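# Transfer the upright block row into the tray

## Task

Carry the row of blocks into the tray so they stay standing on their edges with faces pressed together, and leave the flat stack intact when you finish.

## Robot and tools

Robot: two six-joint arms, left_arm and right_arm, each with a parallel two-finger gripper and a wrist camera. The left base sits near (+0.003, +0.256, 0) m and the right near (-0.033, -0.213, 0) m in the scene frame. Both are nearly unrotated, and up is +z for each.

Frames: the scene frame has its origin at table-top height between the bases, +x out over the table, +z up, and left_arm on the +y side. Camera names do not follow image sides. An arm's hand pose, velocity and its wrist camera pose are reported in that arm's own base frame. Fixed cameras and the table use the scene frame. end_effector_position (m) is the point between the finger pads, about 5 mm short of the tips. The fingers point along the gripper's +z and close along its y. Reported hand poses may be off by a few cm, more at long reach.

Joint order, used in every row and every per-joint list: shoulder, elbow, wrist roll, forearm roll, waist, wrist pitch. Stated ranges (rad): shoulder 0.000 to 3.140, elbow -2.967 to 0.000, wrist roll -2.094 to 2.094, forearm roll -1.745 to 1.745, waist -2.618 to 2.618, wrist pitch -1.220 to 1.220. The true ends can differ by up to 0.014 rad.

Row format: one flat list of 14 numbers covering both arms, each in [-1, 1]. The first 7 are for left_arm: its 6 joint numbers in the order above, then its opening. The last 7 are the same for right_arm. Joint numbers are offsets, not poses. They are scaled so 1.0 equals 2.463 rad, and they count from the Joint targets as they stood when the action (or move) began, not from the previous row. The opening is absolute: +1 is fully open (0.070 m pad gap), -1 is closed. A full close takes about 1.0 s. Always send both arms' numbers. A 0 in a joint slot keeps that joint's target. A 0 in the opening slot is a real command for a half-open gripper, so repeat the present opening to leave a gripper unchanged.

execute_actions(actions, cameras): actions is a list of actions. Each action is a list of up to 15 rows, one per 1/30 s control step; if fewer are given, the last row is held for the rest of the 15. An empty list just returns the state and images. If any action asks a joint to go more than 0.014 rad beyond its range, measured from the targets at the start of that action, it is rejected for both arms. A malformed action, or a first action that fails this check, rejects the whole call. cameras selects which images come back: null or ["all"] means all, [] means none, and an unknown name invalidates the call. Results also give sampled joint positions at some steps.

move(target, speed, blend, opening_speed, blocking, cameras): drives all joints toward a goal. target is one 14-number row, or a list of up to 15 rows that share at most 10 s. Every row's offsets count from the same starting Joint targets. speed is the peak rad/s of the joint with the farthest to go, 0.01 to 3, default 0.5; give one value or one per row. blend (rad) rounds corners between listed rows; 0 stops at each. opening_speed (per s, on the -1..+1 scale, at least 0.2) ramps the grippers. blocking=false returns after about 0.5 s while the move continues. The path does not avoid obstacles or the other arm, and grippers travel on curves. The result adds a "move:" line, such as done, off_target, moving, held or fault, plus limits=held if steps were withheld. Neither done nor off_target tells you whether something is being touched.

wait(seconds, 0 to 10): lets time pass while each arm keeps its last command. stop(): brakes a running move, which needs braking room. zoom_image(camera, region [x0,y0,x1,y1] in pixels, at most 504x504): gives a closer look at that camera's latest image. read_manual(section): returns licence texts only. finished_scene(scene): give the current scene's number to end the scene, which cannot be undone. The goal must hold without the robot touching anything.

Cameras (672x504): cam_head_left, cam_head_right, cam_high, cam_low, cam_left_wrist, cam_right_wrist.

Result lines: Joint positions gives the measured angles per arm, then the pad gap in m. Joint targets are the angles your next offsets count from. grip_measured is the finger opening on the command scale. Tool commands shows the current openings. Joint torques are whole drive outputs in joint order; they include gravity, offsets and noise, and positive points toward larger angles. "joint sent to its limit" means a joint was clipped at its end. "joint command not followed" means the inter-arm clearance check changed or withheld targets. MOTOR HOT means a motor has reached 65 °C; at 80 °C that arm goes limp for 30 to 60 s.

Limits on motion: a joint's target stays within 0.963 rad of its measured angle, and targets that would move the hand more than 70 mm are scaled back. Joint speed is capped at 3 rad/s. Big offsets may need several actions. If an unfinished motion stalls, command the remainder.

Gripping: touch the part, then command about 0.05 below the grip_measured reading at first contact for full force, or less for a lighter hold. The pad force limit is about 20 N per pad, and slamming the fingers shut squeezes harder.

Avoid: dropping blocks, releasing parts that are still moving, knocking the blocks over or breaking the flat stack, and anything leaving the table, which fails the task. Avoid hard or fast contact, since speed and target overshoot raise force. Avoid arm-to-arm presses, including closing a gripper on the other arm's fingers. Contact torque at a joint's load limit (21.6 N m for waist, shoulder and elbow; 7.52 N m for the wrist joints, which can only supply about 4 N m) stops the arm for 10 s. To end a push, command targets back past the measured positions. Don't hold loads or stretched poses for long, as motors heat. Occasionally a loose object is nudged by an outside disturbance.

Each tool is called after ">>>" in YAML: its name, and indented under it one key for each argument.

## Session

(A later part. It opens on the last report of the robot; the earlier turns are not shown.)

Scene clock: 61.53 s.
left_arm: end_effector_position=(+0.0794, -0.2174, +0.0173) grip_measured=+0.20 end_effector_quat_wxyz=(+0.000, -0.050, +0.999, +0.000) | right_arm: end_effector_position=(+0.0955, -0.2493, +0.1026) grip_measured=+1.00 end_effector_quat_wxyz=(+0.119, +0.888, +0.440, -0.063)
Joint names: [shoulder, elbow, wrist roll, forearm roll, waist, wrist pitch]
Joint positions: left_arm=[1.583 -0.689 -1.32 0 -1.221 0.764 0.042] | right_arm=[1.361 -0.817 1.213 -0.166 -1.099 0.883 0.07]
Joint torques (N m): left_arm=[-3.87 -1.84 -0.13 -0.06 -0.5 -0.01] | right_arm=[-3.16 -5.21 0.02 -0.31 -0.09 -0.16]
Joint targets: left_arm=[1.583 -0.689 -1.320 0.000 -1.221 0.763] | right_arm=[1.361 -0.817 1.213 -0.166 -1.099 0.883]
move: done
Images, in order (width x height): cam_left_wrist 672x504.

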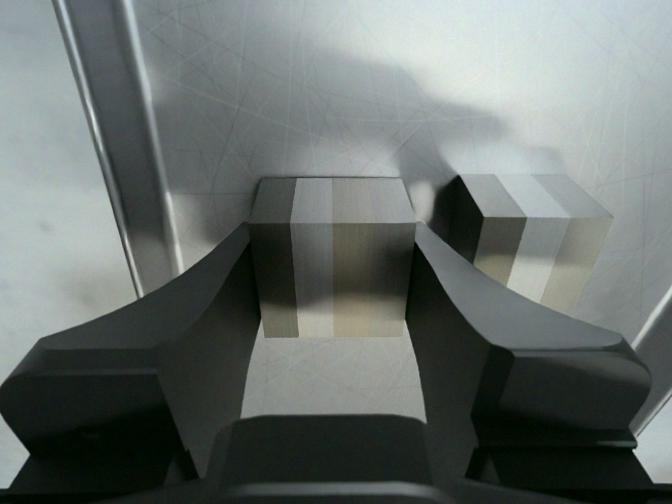

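>>> move:
  target:
    - [0,0,0,0,0,0,0.27,0,0,0,0,0,0,1]
    - [-0.0674,-0.0828,0,0,0,0.1506,0.27,0,0,0,0,0,0,1]
    - [0.0069,-0.1632,0.6185,0,-0.0188,0.1567,0.7,0,0,0,0,0,0,1]
  speed: [0.2,0.25,0.8]
  opening_speed: 0.5
  cameras: ["cam_left_wrist","cam_head_left"]

Scene clock: 68.30 s.
left_arm: end_effector_position=(+0.0853, -0.2713, +0.0996) grip_measured=+0.70 end_effector_quat_wxyz=(+0.000, +0.670, +0.742, +0.000) | right_arm: end_effector_position=(+0.0955, -0.2493, +0.1026) grip_measured=+1.00 end_effector_quat_wxyz=(+0.119, +0.888, +0.440, -0.063)
Joint names: [shoulder, elbow, wrist roll, forearm roll, waist, wrist pitch]
Joint positions: left_arm=[1.6 -1.09 0.203 0 -1.266 1.148 0.06] | right_arm=[1.361 -0.817 1.213 -0.166 -1.099 0.883 0.07]
Joint torques (N m): left_arm=[-4.9 -2.29 0.14 -0.07 -0.37 0.11] | right_arm=[-3.32 -5.18 0.01 -0.31 -0.36 -0.19]
Joint targets: left_arm=[1.600 -1.091 0.203 0.000 -1.267 1.149] | right_arm=[1.361 -0.817 1.213 -0.166 -1.099 0.883]
move: done
Images, in order (width x height): cam_head_left 672x504, cam_left_wrist 672x504.

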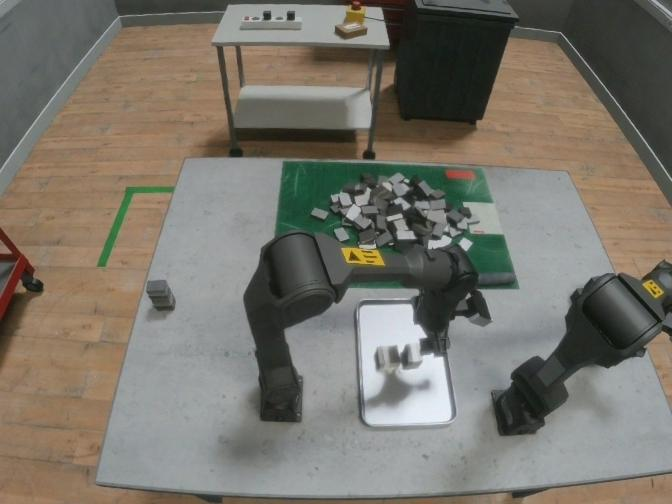

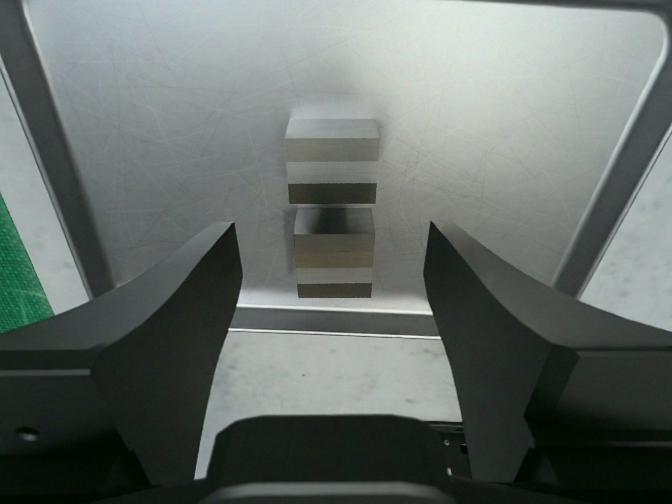

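>>> move:
  target:
    - [0.0577,0.0756,0,0,0,-0.1333,0.7,0,0,0,0,0,0,1]
    - [0.0577,0.0756,0,0,0,-0.1333,0.1,0,0,0,0,0,0,1]
  speed: 0.2
  opening_speed: 0.4
  cameras: ["cam_left_wrist"]

Scene clock: 73.40 s.
left_arm: end_effector_position=(+0.0852, -0.2712, +0.0176) grip_measured=+0.16 end_effector_quat_wxyz=(-0.001, +0.671, +0.742, +0.000) | right_arm: end_effector_position=(+0.0955, -0.2493, +0.1026) grip_measured=+1.00 end_effector_quat_wxyz=(+0.119, +0.888, +0.440, -0.063)
Joint names: [shoulder, elbow, wrist roll, forearm roll, waist, wrist pitch]
Joint positions: left_arm=[1.743 -0.904 0.203 0 -1.266 0.82 0.041] | right_arm=[1.361 -0.817 1.213 -0.166 -1.099 0.883 0.07]
Joint torques (N m): left_arm=[-5.21 -2.3 0.1 -0.19 -0.24 0.16] | right_arm=[-3.55 -5.42 0.02 -0.35 -0.16 -0.16]
Joint targets: left_arm=[1.743 -0.904 0.203 0.000 -1.267 0.821] | right_arm=[1.361 -0.817 1.213 -0.166 -1.099 0.883]
move: done
Images, in order (width x height): cam_left_wrist 672x504.

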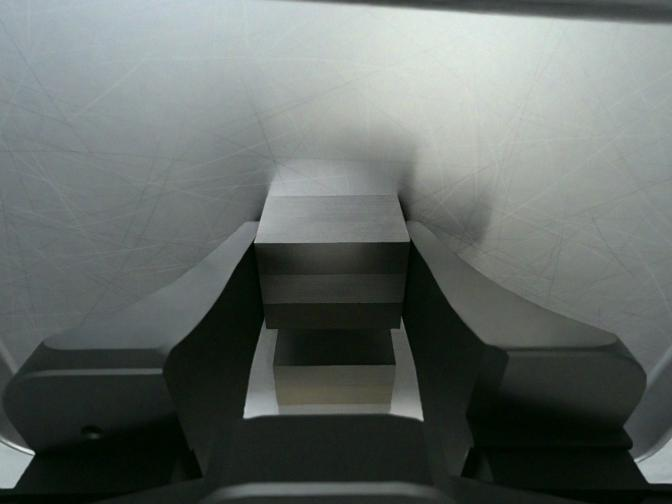

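>>> move:
  target: [-0.0210,0.0287,0.0055,0,0.0052,-0.0086,0.1,0,0,0,0,0,0,1]
  speed: 0.05
  cameras: ["cam_left_wrist","cam_head_left"]

>>> zoom_image:
  camera: "cam_left_wrist"
  region: [220, 140, 450, 430]

Scene clock: 75.77 s.
left_arm: end_effector_position=(+0.0833, -0.2545, +0.0183) grip_measured=+0.16 end_effector_quat_wxyz=(+0.001, +0.671, +0.741, +0.000) | right_arm: end_effector_position=(+0.0955, -0.2493, +0.1026) grip_measured=+1.00 end_effector_quat_wxyz=(+0.119, +0.888, +0.440, -0.063)
Joint names: [shoulder, elbow, wrist roll, forearm roll, waist, wrist pitch]
Joint positions: left_arm=[1.691 -0.834 0.217 0 -1.255 0.799 0.041] | right_arm=[1.361 -0.817 1.213 -0.166 -1.099 0.883 0.07]
Joint torques (N m): left_arm=[-5.13 -1.87 0.13 -0.05 0.09 0.13] | right_arm=[-3.75 -5.28 -0.02 -0.33 -0.3 -0.19]
Joint targets: left_arm=[1.691 -0.834 0.217 0.000 -1.254 0.800] | right_arm=[1.361 -0.817 1.213 -0.166 -1.099 0.883]
move: done
Images, in order (width x height): cam_head_left 672x504, cam_left_wrist 672x504.

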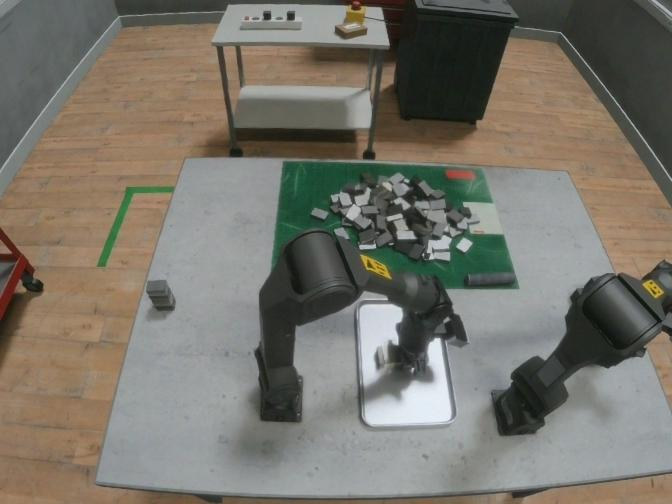

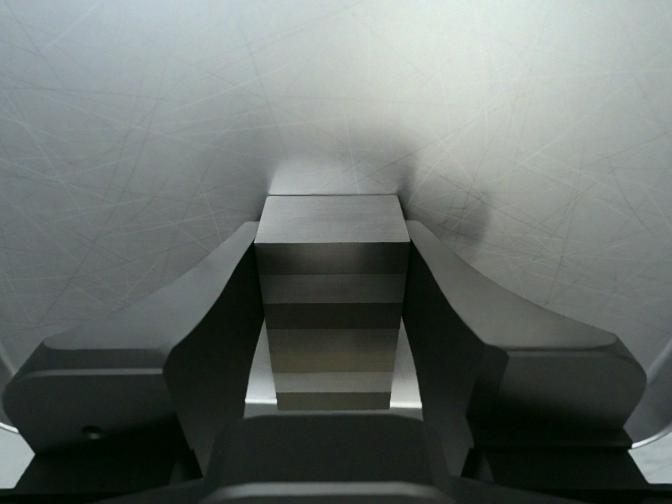

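Scaled by 1.738.

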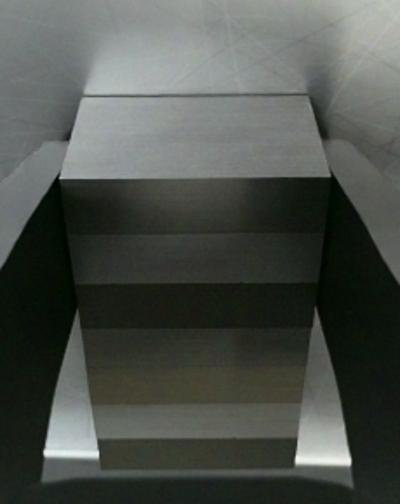

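>>> move:
  target:
    - [-0.0018,0.0025,0.0005,0,0.0005,-0.0007,0.1,0,0,0,0,0,0,1]
    - [-0.0018,0.0025,0.0005,0,0.0005,-0.0007,0.5,0,0,0,0,0,0,1]
    - [-0.0420,-0.0640,0.0005,0,0.0005,0.1310,0.5,0,0,0,0,0,0,1]
  speed: [0.03,0.2,0.25]
  opening_speed: 0.4
  cameras: ["cam_left_wrist","cam_head_left"]

>>> zoom_image:
  camera: "cam_left_wrist"
  region: [220, 100, 450, 350]

>>> zoom_image:
  camera: "cam_head_left"
  region: [340, 300, 470, 410]

Scene clock: 79.87 s.
left_arm: end_effector_position=(+0.0812, -0.2466, +0.0807) grip_measured=+0.50 end_effector_quat_wxyz=(-0.026, +0.671, +0.741, +0.015) | right_arm: end_effector_position=(+0.0955, -0.2493, +0.1026) grip_measured=+1.00 end_effector_quat_wxyz=(+0.119, +0.888, +0.440, -0.063)
Joint names: [shoulder, elbow, wrist roll, forearm roll, waist, wrist pitch]
Joint positions: left_arm=[1.587 -0.992 0.218 0 -1.253 1.123 0.053] | right_arm=[1.361 -0.817 1.213 -0.166 -1.099 0.883 0.07]
Joint torques (N m): left_arm=[-3.87 -2.04 0.02 -0.17 -0.41 -0.08] | right_arm=[-3.67 -5.23 -0.04 -0.31 -0.14 -0.19]
Joint targets: left_arm=[1.587 -0.991 0.218 0.000 -1.253 1.122] | right_arm=[1.361 -0.817 1.213 -0.166 -1.099 0.883]
move: done
Images, in order (width x height): cam_head_left 672x504, cam_left_wrist 672x504.

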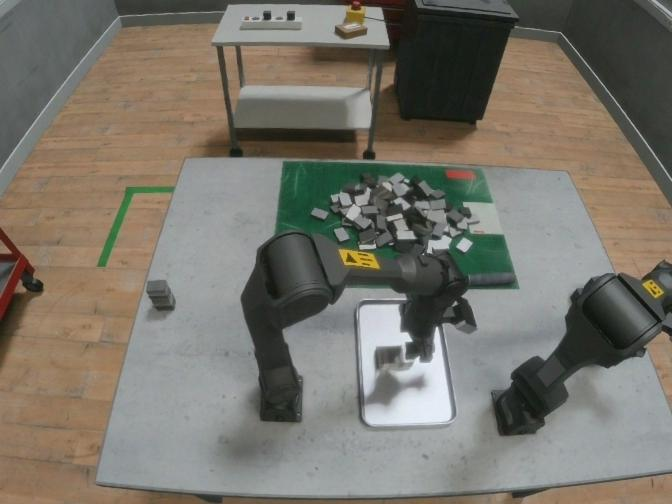

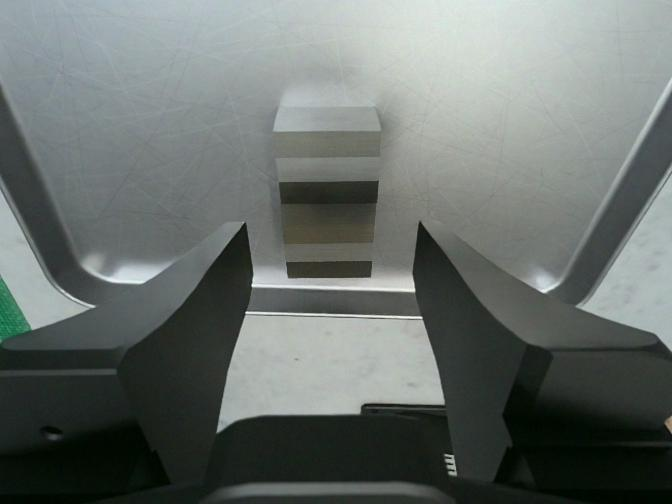

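Scaled by 2.016.

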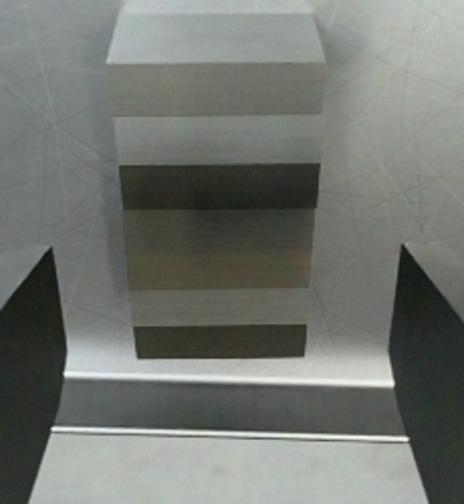

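Scaled by 3.877.

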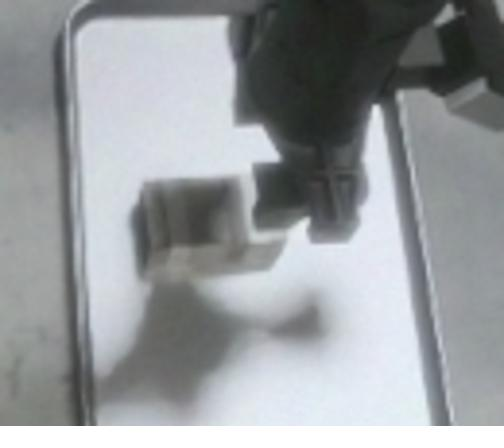

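>>> finished_scene:
  scene: 2

The scene is finished: the task was done.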